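# Fill a cardboard case with twelve upright bottles

## Task

Put bottles into the cardboard case standing upright with their caps on top until the case contains twelve; at the end no bottle may lie on its side or rest on top of the case.

## Robot and tools

Robot: two arms, left_arm and right_arm, each ending in a five-finger hand (right_arm a right hand, left_arm its mirror image). Base poses in the scene frame: left_arm at (-0.021, +0.509, 0) m, right_arm at (-0.015, -0.527, 0) m, each turned only slightly about z. Scene frame: origin at table-top height between the arms, +z up, +x out over the table, left_arm on the +y side. Image sides do not match arm names.

Hand point: a point 0.15 m out from the wrist flange along the fingers and 0.05 m in front of the palm. Its +z runs along straight fingers, +y out of the palm, +x across the palm away from the thumb on the right hand (toward the thumb on the left hand). Straight fingertips reach 0.06 to 0.07 m past the point and sit 0.06 m behind it along -y. A bracket on the little-finger side of the wrist can strike things, and with level fingers the wrist can hang up to 0.11 m (palm down) or 0.23 m (palm up) below the point.

Row layout (shared by execute_actions and move): one flat list of 28 numbers, each in [-1, 1], always for both arms. Order: left dx, dy, dz, rx, ry, rz; left little, ring, middle, index, thumb_bend, thumb_turn; left force_limit, speed; then the same 14 for the right arm. The six pose numbers are offsets, not poses: they count from that arm's Hand target as it was when the call began, along that Hand target's own axes. 1.0 equals 0.6 m or 180 degrees; rx, ry, rz form one rotation vector. Every row of a call counts from that same start, so repeating an offset moves further. Sending 0 for all six pose numbers asks nothing new of that arm.

Hand numbers: fingers and thumb_bend +1 straight/open, -1 curled/closed; thumb_turn +1 beside the palm, -1 opposite the fingers. force_limit maps -1..+1 to roughly 0..10 N at the fingertip (0..15 N for the two thumb motors). speed rises from near zero at -1 to full at +0.48 and stays full to +1 (full travel 0.49 s). With the thumb turned in, the hand encloses objects about 0.035 to 0.065 m thick; thumb tip plus index pad can pinch light items up to about 0.08 m. For a gentle grip close at speed -0.94 or lower. To keep a hand unchanged, resend the last eight numbers you actually sent it (if none yet, its hand_measured six plus hand_force_limit and hand_speed). A motor only starts when its target changes by 0.002 or more; to squeeze harder raise force_limit and send a target more closed than hand_measured; to loosen send one more open.

execute_actions(actions, cameras): actions is a list of actions; each action is a table of up to 15 rows, one per 1/30 s step, the last row held to step 15. An empty list returns state plus all camera images. cameras: list of names, ["all"], or [].

move(target, speed, blend, stop_force, zero, blocking, cameras): drives each hand point in a straight line toward its offset. target is one 28-number row or a list of up to 15 rows, all offsets from the same starting Hand targets. speed in m/s, 0.002 to 3.6, default 0.25 (turns at twice that in rad/s), one value or one per target. blend in m rounds corners in a list; 0 stops at each. stop_force in N, 3 to 120, one value for both arms: an arm's path ends when its wrist sensor feels that much push against its motion; then the arm backs to where the push began and that becomes its Hand target. Use it slowly (about 0.005 m/s) for touches; it is unreliable while the hand turns and with it all rows must share hand numbers. zero (only with stop_force, default true) re-zeroes moving arms first. blocking=false returns after 0.5 s while the move runs; not allowed with stop_force. Paths do not avoid obstacles or the other arm; a path bringing a wrist near its own base axis is refused, so route around the base. The whole move is capped at 10 s.

wait(seconds, 0 to 3600): lets time pass. stop(): brakes a running move. zoom_image(camera, region [x0,y0,x1,y1], at most 504x504 px) enlarges part of the newest image from cam_high, cam_low, cam_case_near, cam_head_far, cam_line_far_left, cam_left_wrist or cam_right_wrist. show_instructions() shows the reference pages. zero_wrist_force(arm) re-zeroes that arm's force sensor. finished_scene() ends the scene for good; the bottles must stay correct afterwards.

Results: end_effector_position (m), end_effector_quat_wxyz and velocities in the scene frame; Hand target is the last commanded pose after clipping, and the next offsets count from it. The hand often settles short of it; send the missing distance. Orientation commands are clipped to within 32 degrees of the current one per step. hand_measured, hand_stopped_by (moving, target, force, stalled, fault) and hand_load_n list six values in motor order; a lost grip shows as hand_load_n falling near 0. Wrist force/torque are in the hand's axes. A move adds a "move:" line: done, off_target, moving, held or fault, plus limits such as paced or held.

Avoid: dropping or releasing moving bottles, knocking anything off the table (fails the task), fast impacts, pressing past firm contact (arms are stiff), squeezing too hard, and arm-to-arm contact including gripping the other hand. Net force near 150 N or joint overload stops an arm for 10 s; overheated motors stop it longer. Loose objects may occasionally be bumped by something else.

Each tool is called after ">>>" by a JSON object that holds its "fn" and its "kwargs".

Reference images:

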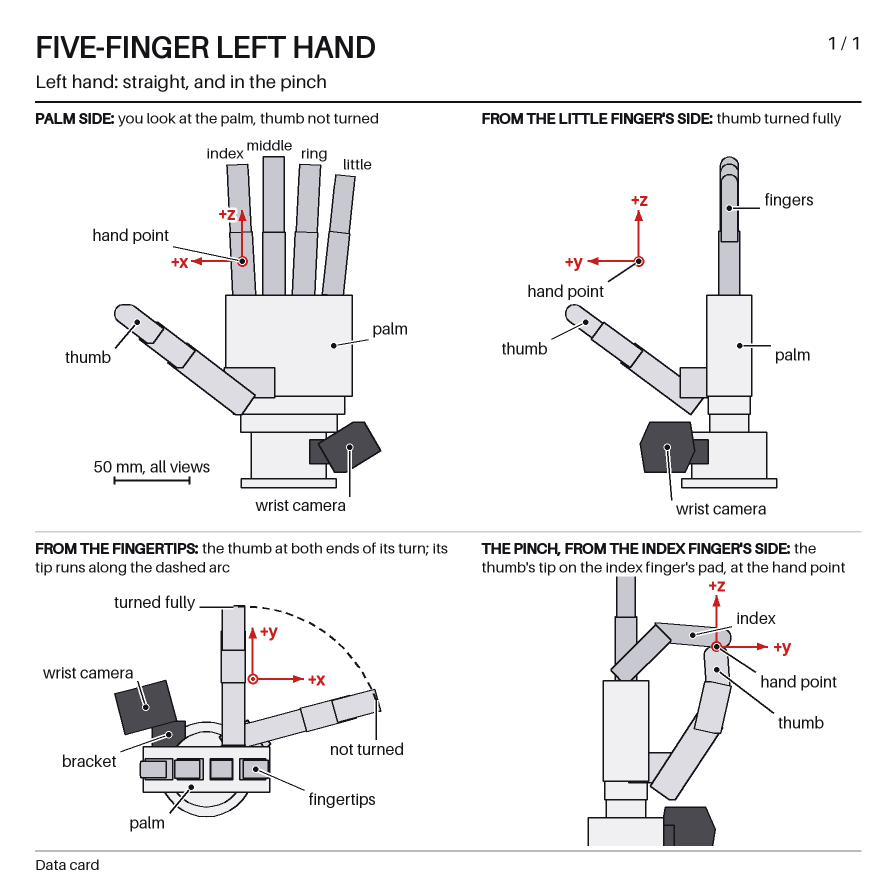

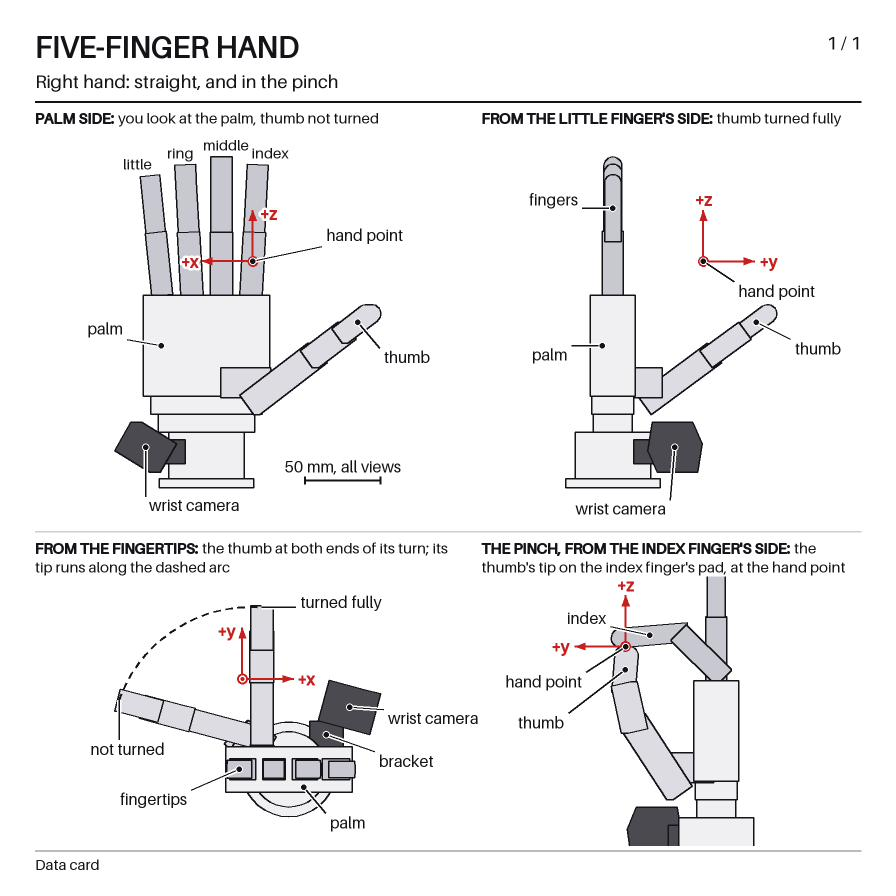

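## Session

>>> {"fn": "execute_actions", "kwargs": {"actions": []}}

Scene clock: 0.00 s.
left_arm: end_effector_position=(-0.1418, +0.1385, +0.1166) hand_measured=(+1.000, +1.000, +1.000, +1.000, +1.000, +1.000) hand_load_n=(+0.0, +0.0, +0.0, +0.0, +0.0, +0.0) hand_stopped_by=(target, target, target, target, target, target) hand_force_limit=0.00 hand_speed=-0.80 end_effector_quat_wxyz=(+0.035, -0.661, +0.750, -0.001) | right_arm: end_effector_position=(+0.4644, +0.0027, +0.3333) hand_measured=(+1.000, +1.000, +1.000, +1.000, +1.000, +1.000) hand_load_n=(+0.0, +0.0, +0.0, +0.0, +0.0, +0.0) hand_stopped_by=(target, target, target, target, target, target) hand_force_limit=0.00 hand_speed=-0.80 end_effector_quat_wxyz=(+0.733, -0.651, -0.185, +0.062)
Joint positions: left_arm=[1.729 -1.825 -1.87 2.09 -1.632 1.876] | right_arm=[0.284 -0.953 1.509 3.298 0.127 -0.902]
Joint velocities: within noise
Joint torques (N m): no reading
Wrist force (N): no reading
Wrist torque (N m): no reading
Wrist force, peak (N): no reading
Hand target: left_arm -0.1418, +0.1385, +0.1166; +0.035, -0.661, +0.750, -0.001 | right_arm +0.4644, +0.0027, +0.3333; +0.733, -0.651, -0.185, +0.062

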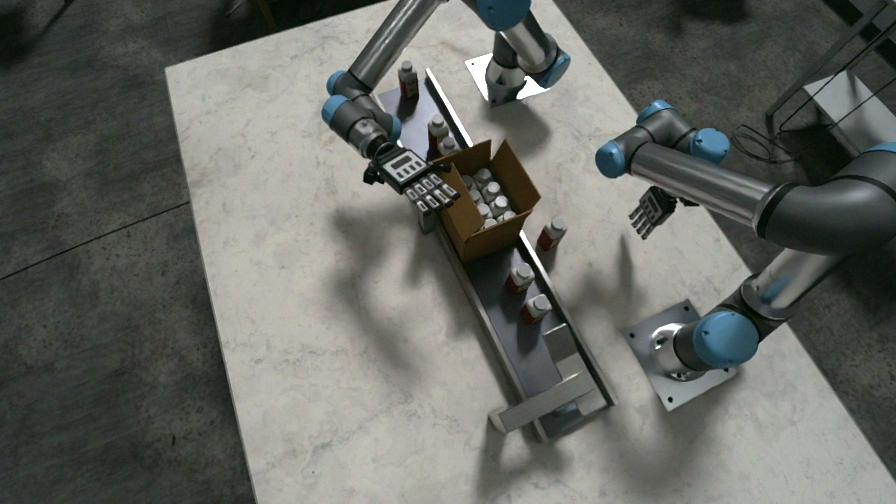

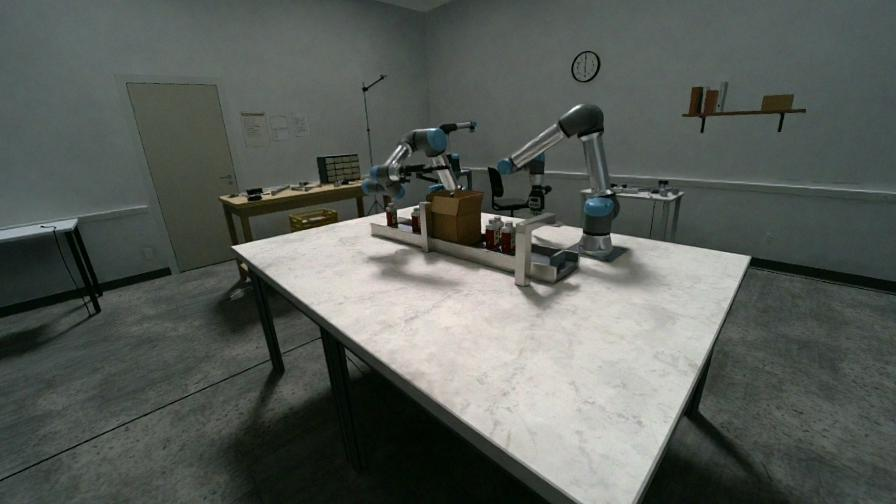

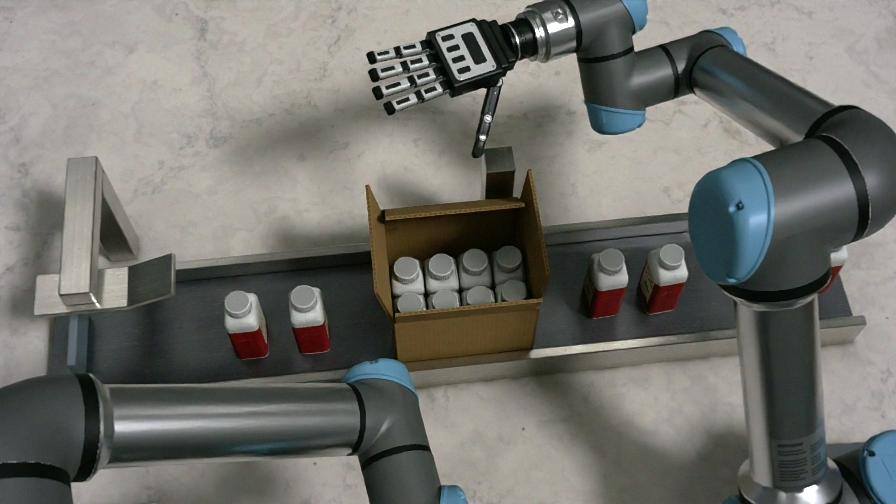

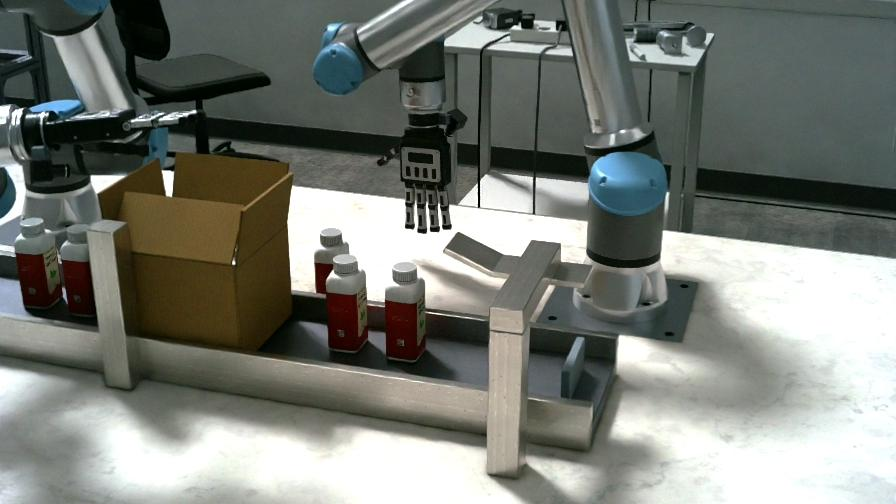

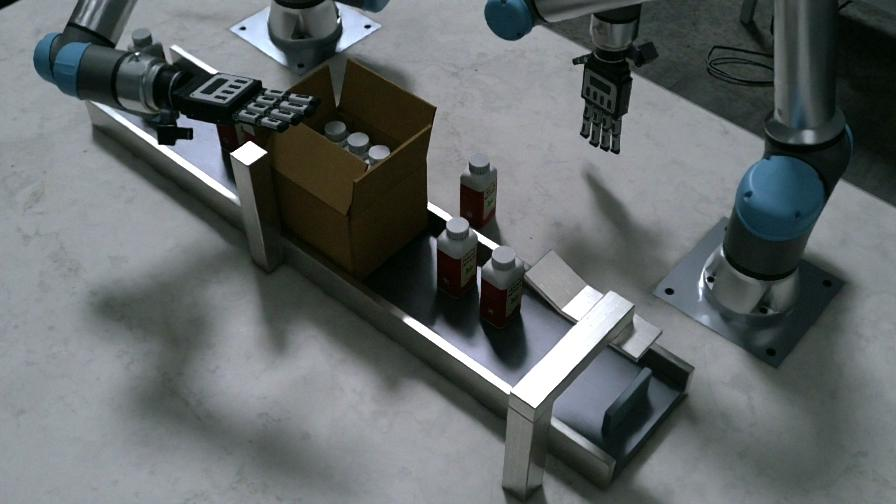

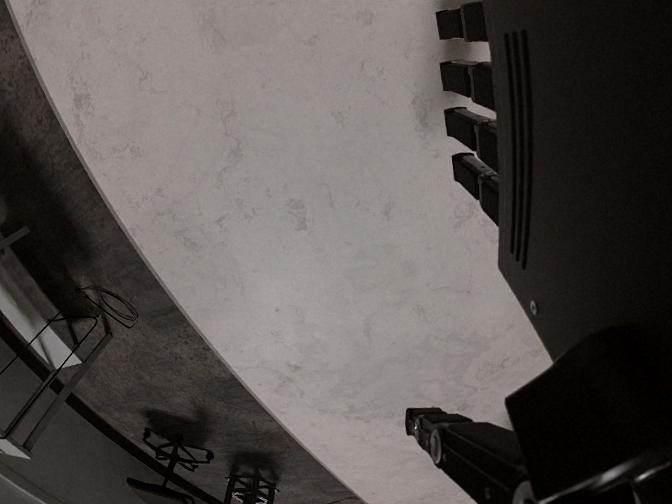

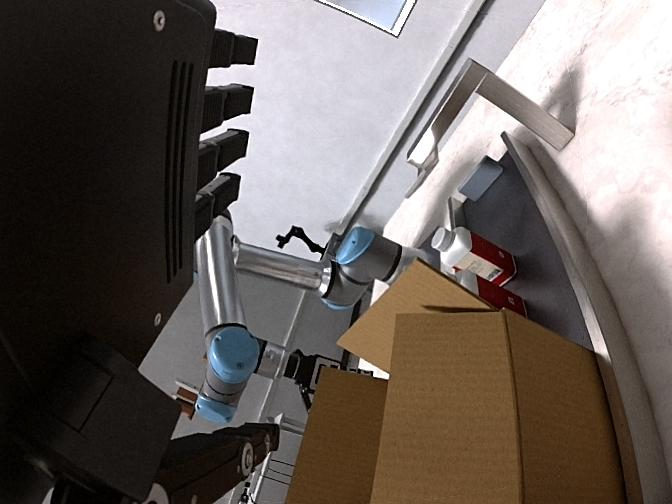

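>>> {"fn": "zoom_image", "kwargs": {"camera": "cam_high", "region": [360, 120, 580, 340]}}

>>> {"fn": "zoom_image", "kwargs": {"camera": "cam_case_near", "region": [340, 150, 700, 390]}}

Scaled by 2.291 from the camera's image (finer frame: 1280x720).

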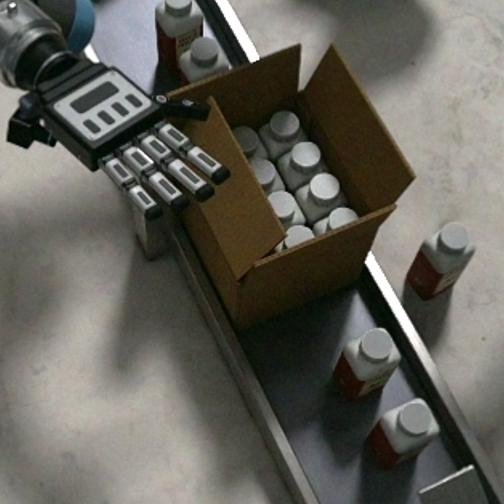

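Scaled by 1.400 from the camera's image (finer frame: 1280x720).

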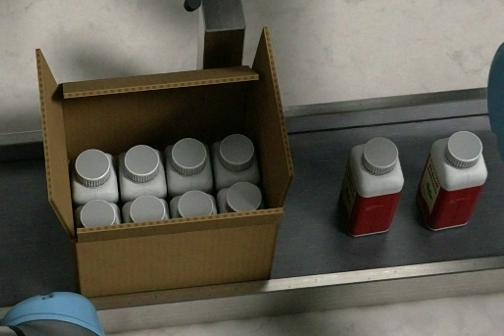

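>>> {"fn": "zoom_image", "kwargs": {"camera": "cam_head_far", "region": [0, 140, 504, 480]}}

>>> {"fn": "zoom_image", "kwargs": {"camera": "cam_line_far_left", "region": [200, 40, 704, 460]}}

>>> {"fn": "zoom_image", "kwargs": {"camera": "cam_high", "region": [400, 130, 560, 280]}}

Scaled by 1.000.

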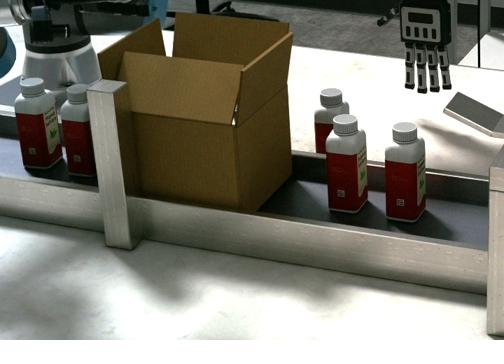

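Scaled by 1.000.

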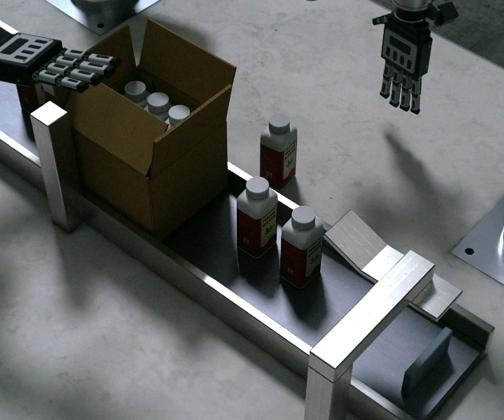

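Scaled by 3.150 from the camera's image (finer frame: 1280x720).

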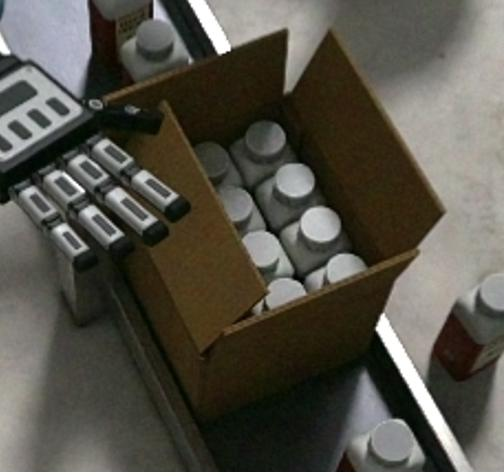

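>>> {"fn": "zoom_image", "kwargs": {"camera": "cam_case_near", "region": [360, 160, 560, 330]}}

>>> {"fn": "zoom_image", "kwargs": {"camera": "cam_case_near", "region": [560, 210, 760, 350]}}

>>> {"fn": "zoom_image", "kwargs": {"camera": "cam_case_near", "region": [200, 260, 400, 400]}}

Scaled by 2.520 from the camera's image (finer frame: 1280x720).

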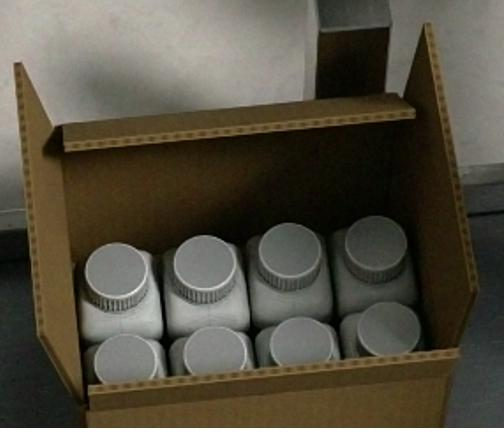

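Scaled by 2.520 from the camera's image (finer frame: 1280x720).

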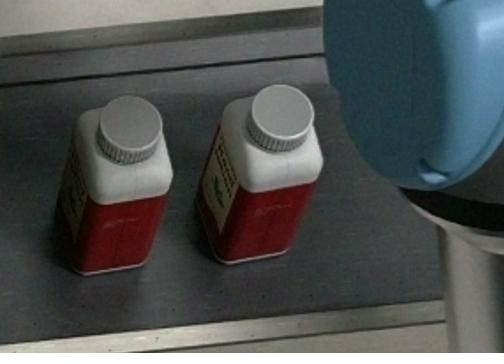

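Scaled by 2.520 from the camera's image (finer frame: 1280x720).

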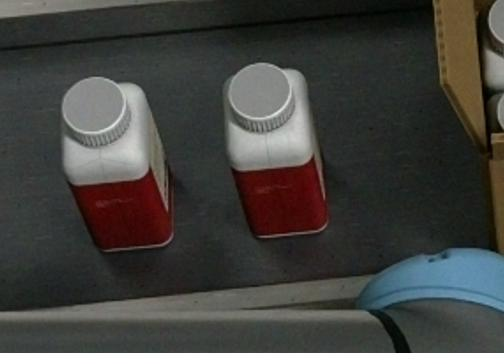

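>>> {"fn": "zoom_image", "kwargs": {"camera": "cam_head_far", "region": [80, 140, 320, 370]}}

>>> {"fn": "zoom_image", "kwargs": {"camera": "cam_line_far_left", "region": [260, 40, 540, 340]}}

>>> {"fn": "zoom_image", "kwargs": {"camera": "cam_head_far", "region": [290, 210, 450, 380]}}

Scaled by 2.100 from the camera's image (finer frame: 1280x720).

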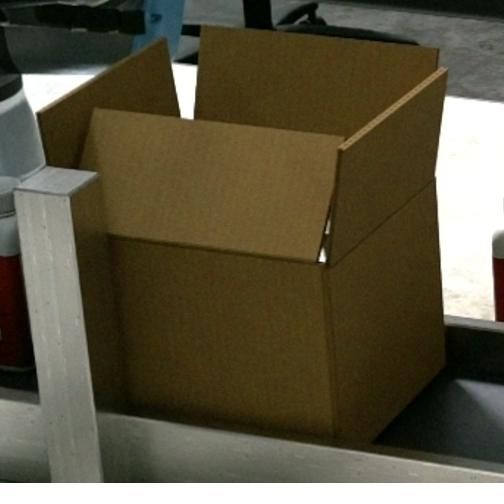

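Scaled by 1.680 from the camera's image (finer frame: 1280x720).

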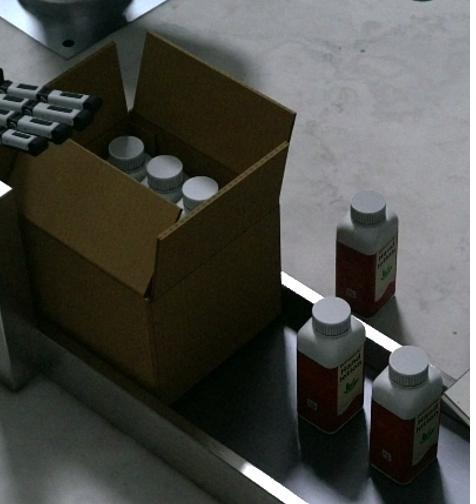

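Scaled by 2.965 from the camera's image (finer frame: 1280x720).

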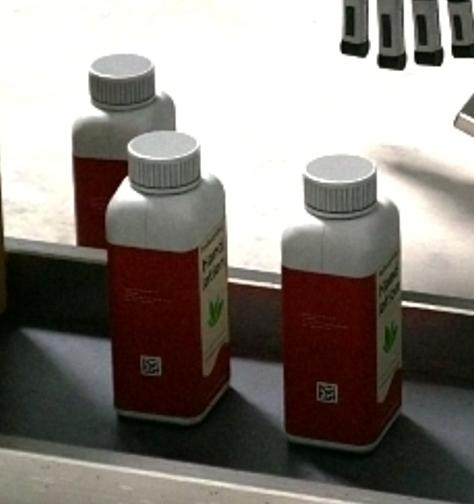

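>>> {"fn": "move", "kwargs": {"target": [0,0,0,0,0,0,1,1,1,1,1,1,0,-0.8,-0.182,-0.2295,0.0593,-0.530,0.045,0.134,1,1,1,1,1,1,0,-0.8], "speed": 0.25, "cameras": ["all"]}}

Scene clock: 12.23 s.
left_arm: end_effector_position=(-0.1418, +0.1385, +0.1166) hand_measured=(+1.000, +1.000, +1.000, +1.000, +1.000, +1.000) hand_load_n=(-0.5, +0.0, +0.0, +0.0, +0.0, +0.0) hand_stopped_by=(target, target, target, target, target, target) hand_force_limit=0.00 hand_speed=-0.80 end_effector_quat_wxyz=(+0.035, -0.661, +0.750, -0.001) | right_arm: end_effector_position=(+0.3302, -0.0202, +0.4500) hand_measured=(+1.000, +1.000, +1.000, +1.000, +1.000, +1.000) hand_load_n=(+0.0, +0.0, +0.0, +0.0, +0.0, +0.0) hand_stopped_by=(target, target, target, target, target, target) hand_force_limit=0.00 hand_speed=-0.80 end_effector_quat_wxyz=(+0.000, +1.000, +0.000, +0.000)
Joint positions: left_arm=[1.729 -1.825 -1.87 2.09 -1.632 1.876] | right_arm=[0.806 -1.044 0.595 5.161 -1.571 -0.783]
Joint torques (N m): left_arm=[0.39 27.49 14.43 -2.58 -0.09 0.28] | right_arm=[-11.99 -46.11 -29.93 -0.99 -1.27 0.97]
Wrist force (N): left_arm=[0.0 0.2 0.0] | right_arm=[-0.1 2.4 -3.2]
Wrist torque (N m): left_arm=[0.03 0.00 0.00] | right_arm=[0.09 0.16 0.32]
Wrist force, peak (N): left_arm=[-0.4 0.3 0.0] | right_arm=[-0.4 2.4 -3.5]
Hand target: left_arm -0.1418, +0.1385, +0.1166; +0.035, -0.661, +0.750, -0.001 | right_arm +0.3303, -0.0203, +0.4501; +0.000, +1.000, +0.000, +0.000
Off the commanded pose: left_arm 0.000 m, 0 deg | right_arm 0.000 m, 0 deg.
move: done

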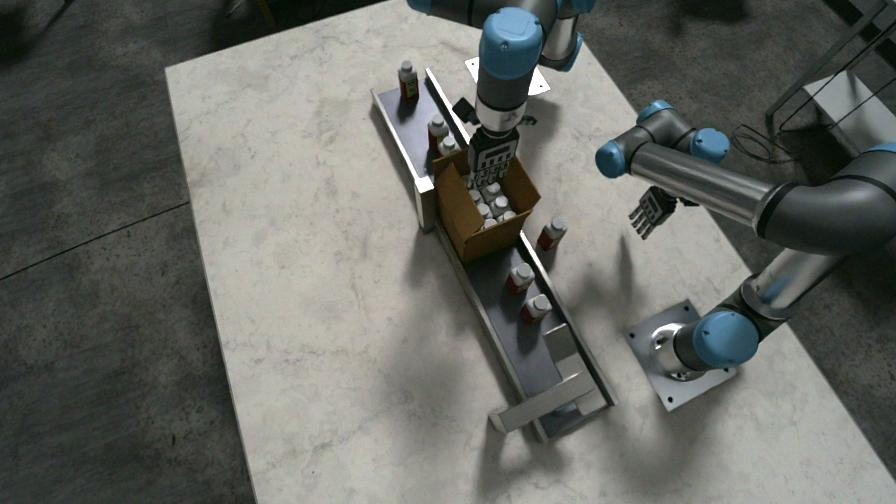

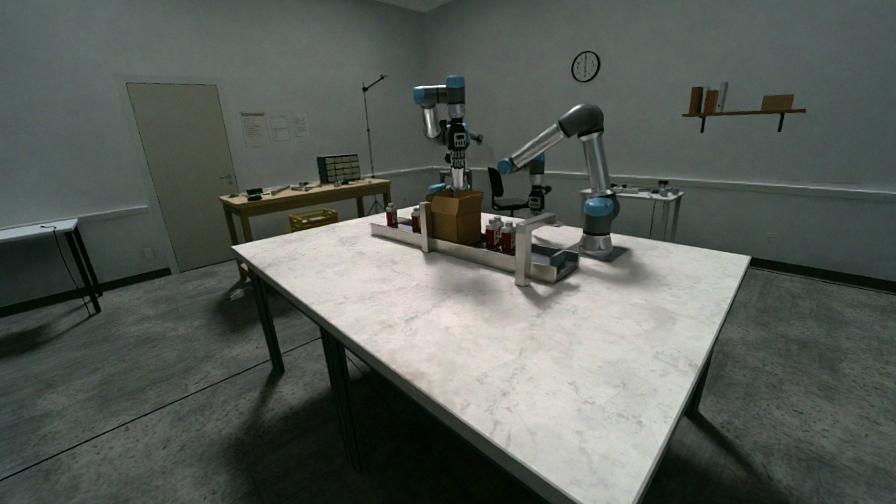

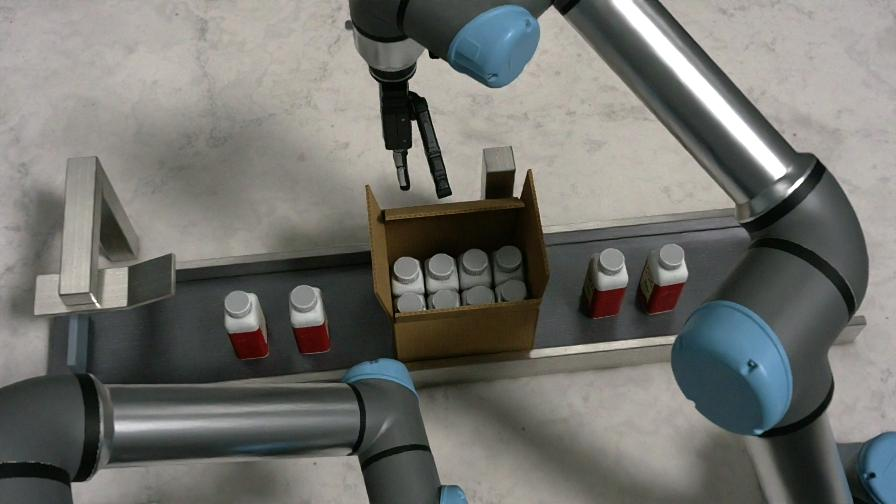

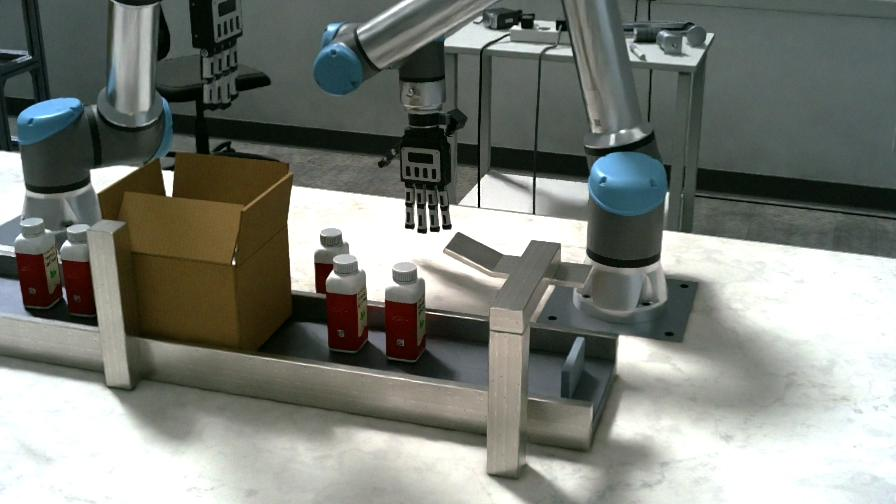

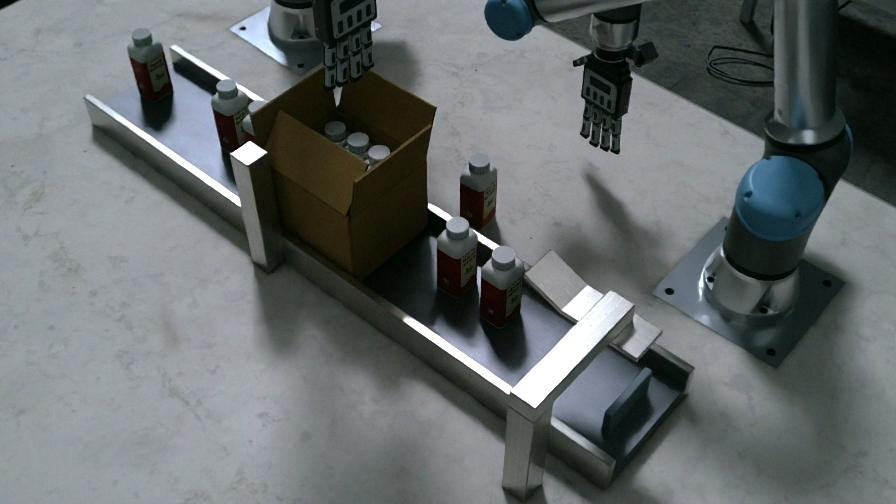

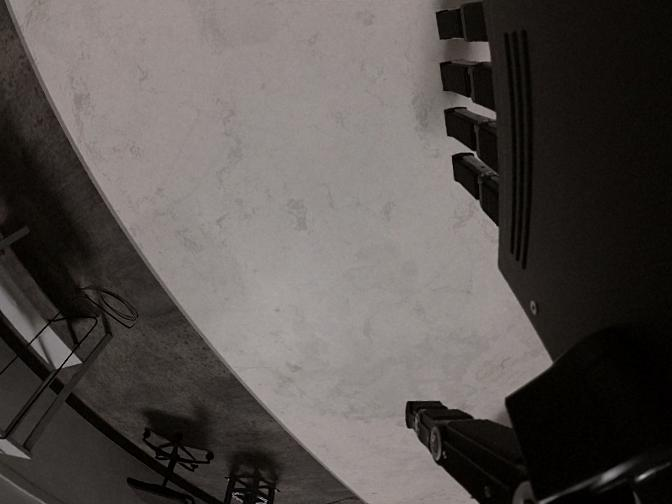

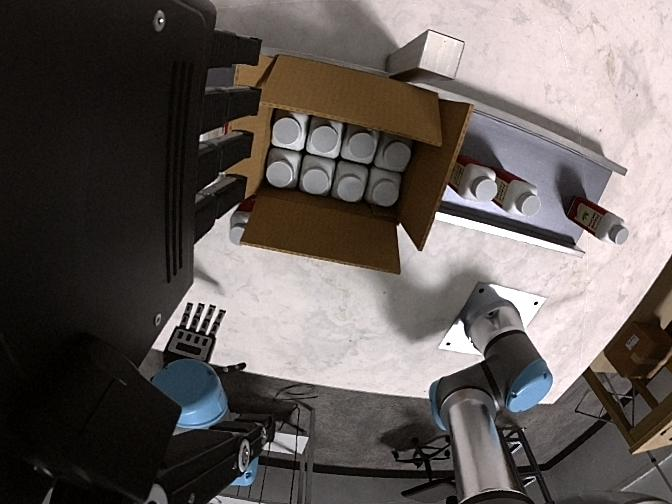

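>>> {"fn": "zoom_image", "kwargs": {"camera": "cam_right_wrist", "region": [200, 20, 500, 290]}}

Scaled by 1.680 from the camera's image (finer frame: 960x720).

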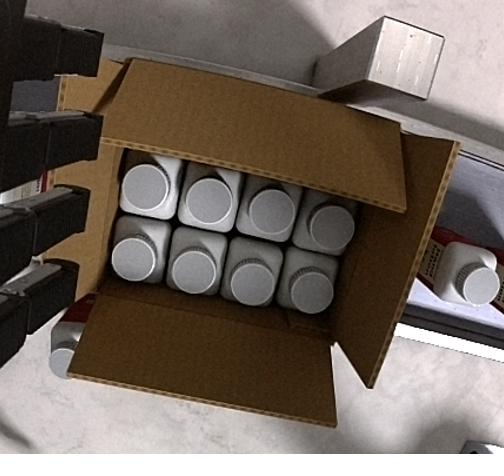

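>>> {"fn": "zoom_image", "kwargs": {"camera": "cam_head_far", "region": [110, 150, 300, 280]}}

>>> {"fn": "zoom_image", "kwargs": {"camera": "cam_line_far_left", "region": [240, 50, 450, 280]}}

>>> {"fn": "zoom_image", "kwargs": {"camera": "cam_right_wrist", "region": [230, 40, 430, 200]}}

>>> {"fn": "zoom_image", "kwargs": {"camera": "cam_high", "region": [410, 130, 550, 270]}}

Scaled by 2.653 from the camera's image (finer frame: 1280x720).

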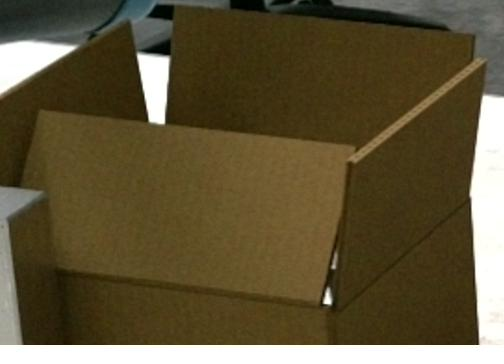

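Scaled by 2.191 from the camera's image (finer frame: 1280x720).

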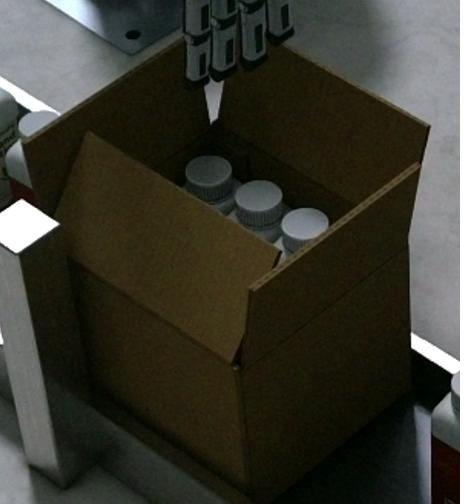

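Scaled by 2.520 from the camera's image (finer frame: 960x720).

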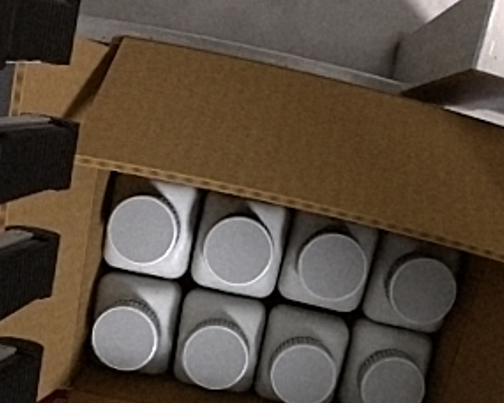

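Scaled by 3.600 from the camera's image (finer frame: 1280x720).

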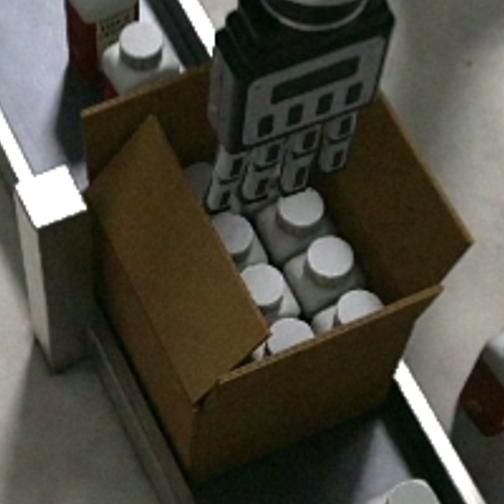

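>>> {"fn": "move", "kwargs": {"target": [0,0,0,0,0,0,1,1,1,1,1,1,0,-0.8,-0.2172,0.3995,0.2202,0,0,0,-1,-1,-1,1,1,1,0,0], "speed": 0.25, "cameras": ["cam_high","cam_case_near","cam_head_far","cam_line_far_left","cam_right_wrist"]}}

Scene clock: 15.07 s.
left_arm: end_effector_position=(-0.1418, +0.1385, +0.1166) hand_measured=(+1.000, +1.000, +1.000, +1.000, +1.000, +1.000) hand_load_n=(+0.0, +0.0, +0.0, +0.0, +0.0, +0.0) hand_stopped_by=(target, target, target, target, target, target) hand_force_limit=0.00 hand_speed=-0.80 end_effector_quat_wxyz=(+0.035, -0.661, +0.750, -0.001) | right_arm: end_effector_position=(+0.1999, -0.2599, +0.3179) hand_measured=(-1.000, -1.000, -1.000, +1.000, +1.000, +1.000) hand_load_n=(+0.0, +0.0, +0.0, +0.5, +0.0, +0.0) hand_stopped_by=(target, target, target, target, target, target) hand_force_limit=0.00 hand_speed=0.00 end_effector_quat_wxyz=(+0.000, +1.000, +0.000, +0.000)
Joint positions: left_arm=[1.729 -1.825 -1.87 2.09 -1.632 1.876] | right_arm=[0.613 -1.821 1.837 4.696 -1.571 -0.976]
Joint torques (N m): left_arm=[0.39 28.16 14.21 -2.64 -0.06 0.25] | right_arm=[6.29 -24.58 -15.39 -2.71 0.19 0.99]
Wrist force (N): left_arm=[-0.1 0.2 -0.1] | right_arm=[-0.1 1.9 -3.1]
Wrist torque (N m): left_arm=[0.04 0.01 -0.02] | right_arm=[0.01 0.13 0.19]
Wrist force, peak (N): left_arm=[-0.1 0.5 -0.1] | right_arm=[-1.3 4.2 -2.3]
Hand target: left_arm -0.1418, +0.1385, +0.1166; +0.035, -0.661, +0.750, -0.001 | right_arm +0.1999, -0.2600, +0.3179; +0.000, +1.000, +0.000, +0.000
Off the commanded pose: left_arm 0.000 m, 0 deg | right_arm 0.000 m, 0 deg.
move: done

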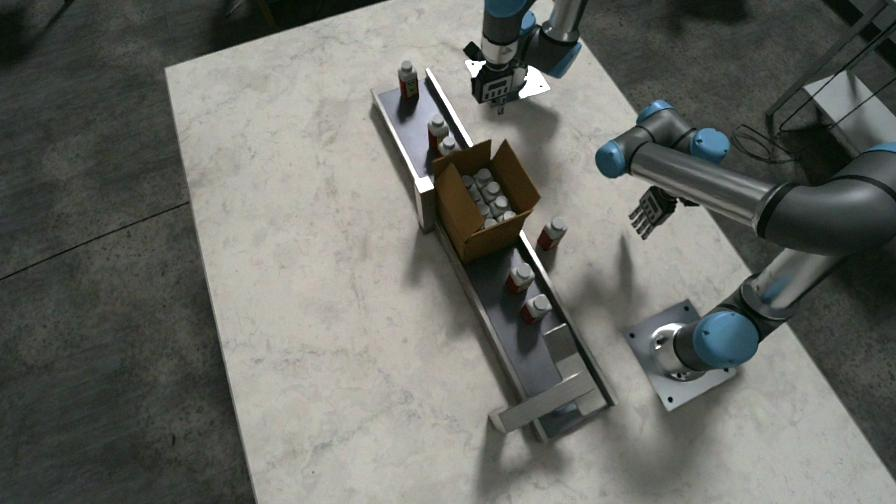

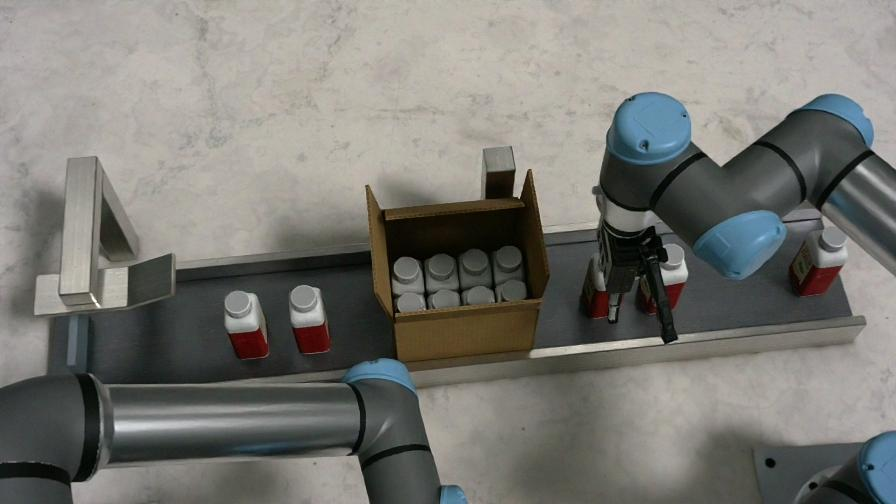

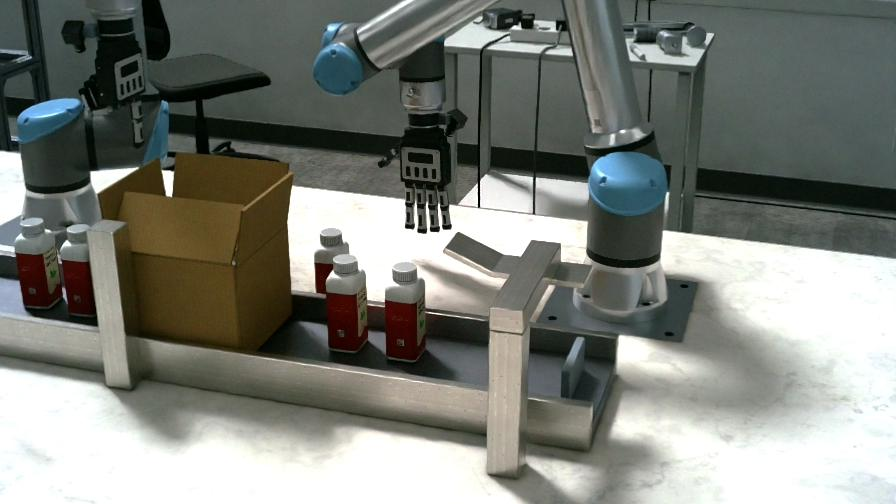

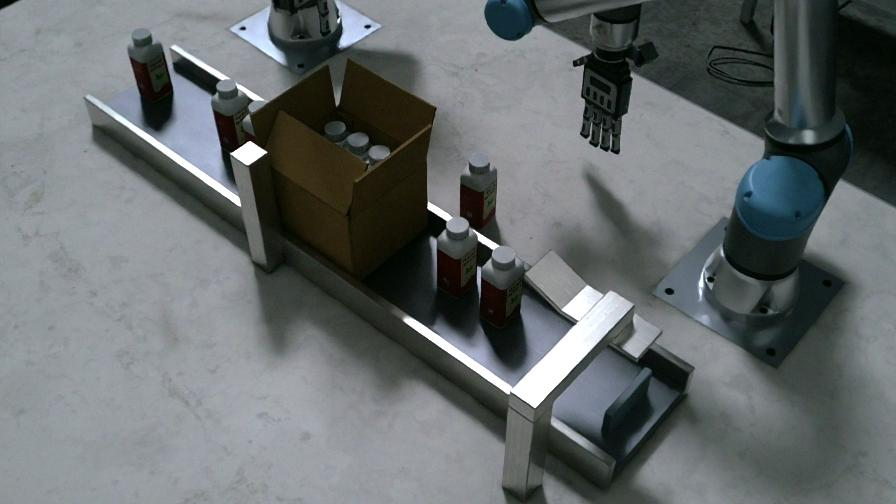

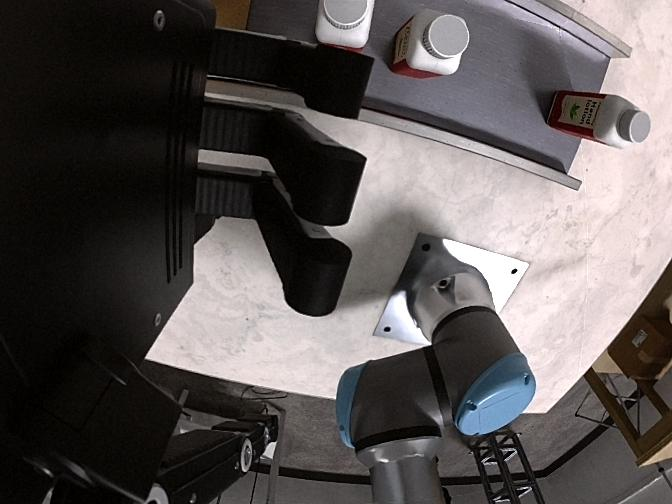

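>>> {"fn": "zoom_image", "kwargs": {"camera": "cam_case_near", "region": [560, 260, 720, 360]}}

>>> {"fn": "zoom_image", "kwargs": {"camera": "cam_head_far", "region": [60, 60, 220, 180]}}

>>> {"fn": "zoom_image", "kwargs": {"camera": "cam_high", "region": [450, 50, 570, 140]}}

Scaled by 3.150 from the camera's image (finer frame: 1280x720).

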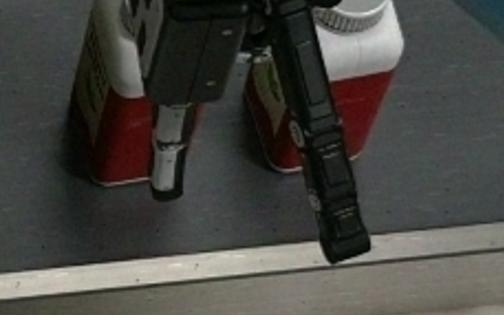

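Scaled by 3.150 from the camera's image (finer frame: 1280x720).

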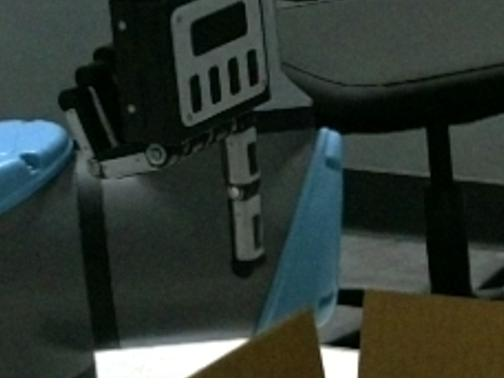

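Scaled by 4.200 from the camera's image (finer frame: 1280x720).

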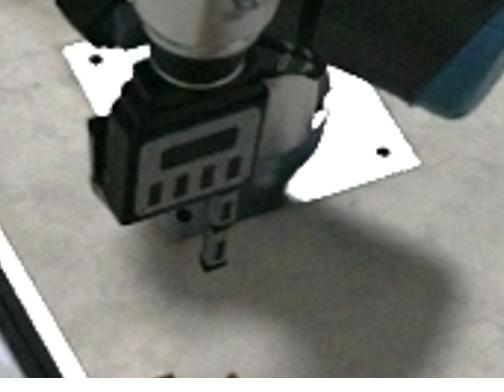

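>>> {"fn": "move", "kwargs": {"target": [[-0.028,-0.026,-0.549,0,0,0,1,1,1,1,1,1,0,-0.8,0,0,0,0,0,0,-1,-1,-1,1,1,1,0,0],[-0.446,-0.544,-0.503,0,0,0,1,1,1,1,1,1,0,-0.8,0,0,0,0,0,0,-1,-1,-1,1,1,1,0,0]], "speed": 0.3, "blend": [0.05,0], "cameras": ["cam_high","cam_case_near","cam_left_wrist"]}}

Scene clock: 18.67 s.
left_arm: end_effector_position=(+0.1987, +0.3486, +0.4469) hand_measured=(+1.000, +1.000, +1.000, +1.000, +1.000, +1.000) hand_load_n=(+0.0, +0.0, +0.5, +0.0, +0.0, +0.0) hand_stopped_by=(target, target, target, target, target, target) hand_force_limit=0.00 hand_speed=-0.80 end_effector_quat_wxyz=(+0.035, -0.661, +0.750, -0.001) end_effector_velocity=(+0.001, +0.001, +0.000) end_effector_angular_velocity=(+0.000, +0.001, -0.003) | right_arm: end_effector_position=(+0.1999, -0.2600, +0.3179) hand_measured=(-1.000, -1.000, -1.000, +1.000, +1.000, +1.000) hand_load_n=(+0.0, +0.0, +0.0, +0.0, +0.0, +0.0) hand_stopped_by=(target, target, target, target, target, target) hand_force_limit=0.00 hand_speed=0.00 end_effector_quat_wxyz=(+0.000, +1.000, +0.000, +0.000)
Joint positions: left_arm=[3.063 -1.581 -1.253 1.314 -1.618 3.212] | right_arm=[0.613 -1.821 1.837 4.696 -1.571 -0.976]
Joint velocities: left_arm=[0.003 -0.001 0 0.001 0 0.005] | right_arm=[within noise]
Joint torques (N m): left_arm=[13.22 10.13 15.03 -2.3 -1.4 2.23] | right_arm=[12.69 -24.13 -14.68 -3.48 -1.04 -2.03]
Wrist force (N): left_arm=[-0.1 0.2 0.1] | right_arm=[-0.2 2.3 -3.5]
Wrist torque (N m): left_arm=[0.03 0.01 -0.03] | right_arm=[0.08 0.17 0.20]
Wrist force, peak (N): left_arm=[-1.7 -1.8 0.3] | right_arm=[0.1 2.3 -3.7]
Hand target: left_arm +0.1988, +0.3487, +0.4468; +0.035, -0.661, +0.750, -0.001 | right_arm +0.1999, -0.2600, +0.3179; +0.000, +1.000, +0.000, +0.000
Off the commanded pose: left_arm 0.000 m, 0 deg | right_arm 0.000 m, 0 deg.
move: done

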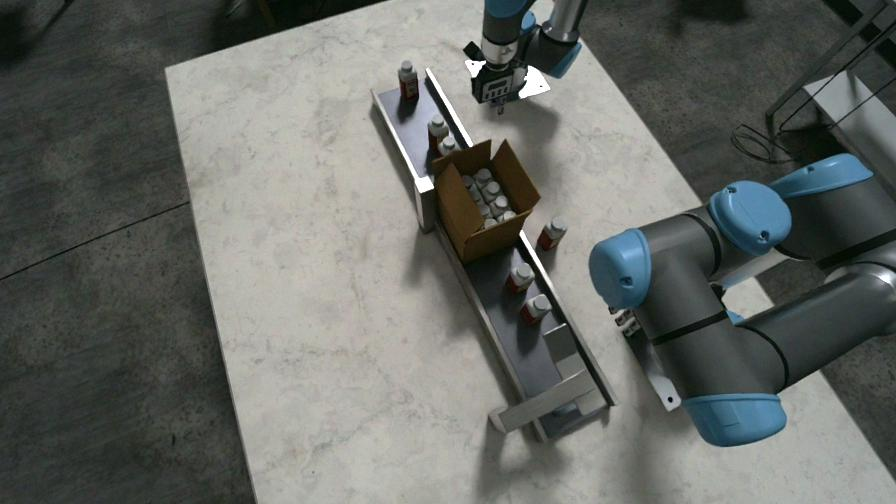

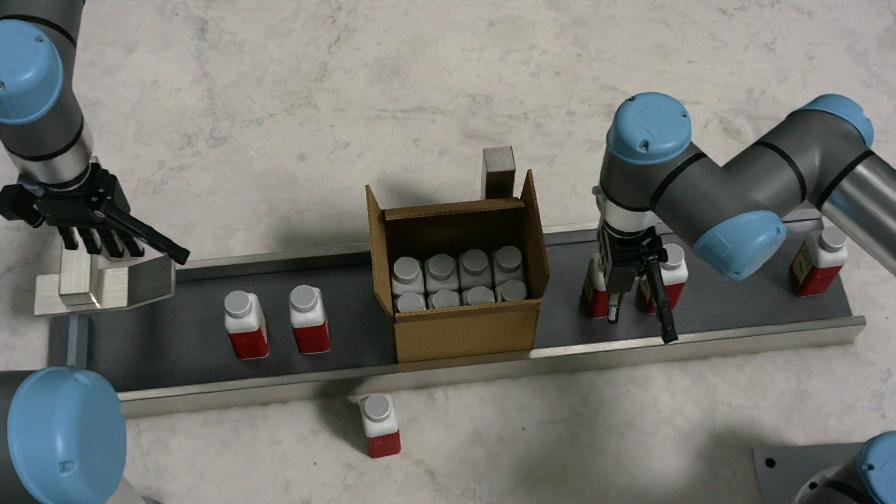

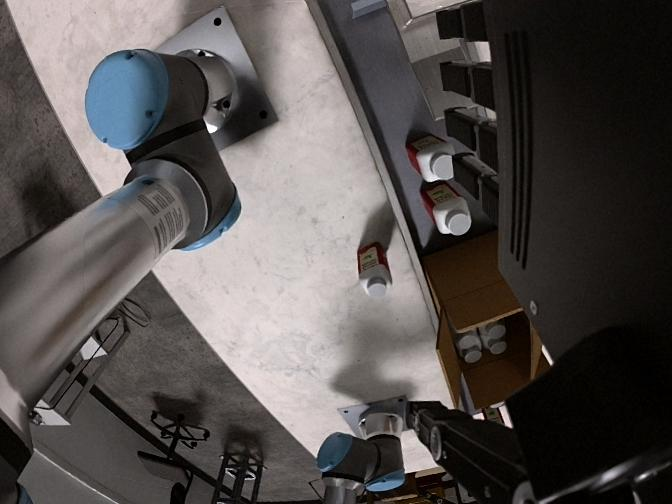

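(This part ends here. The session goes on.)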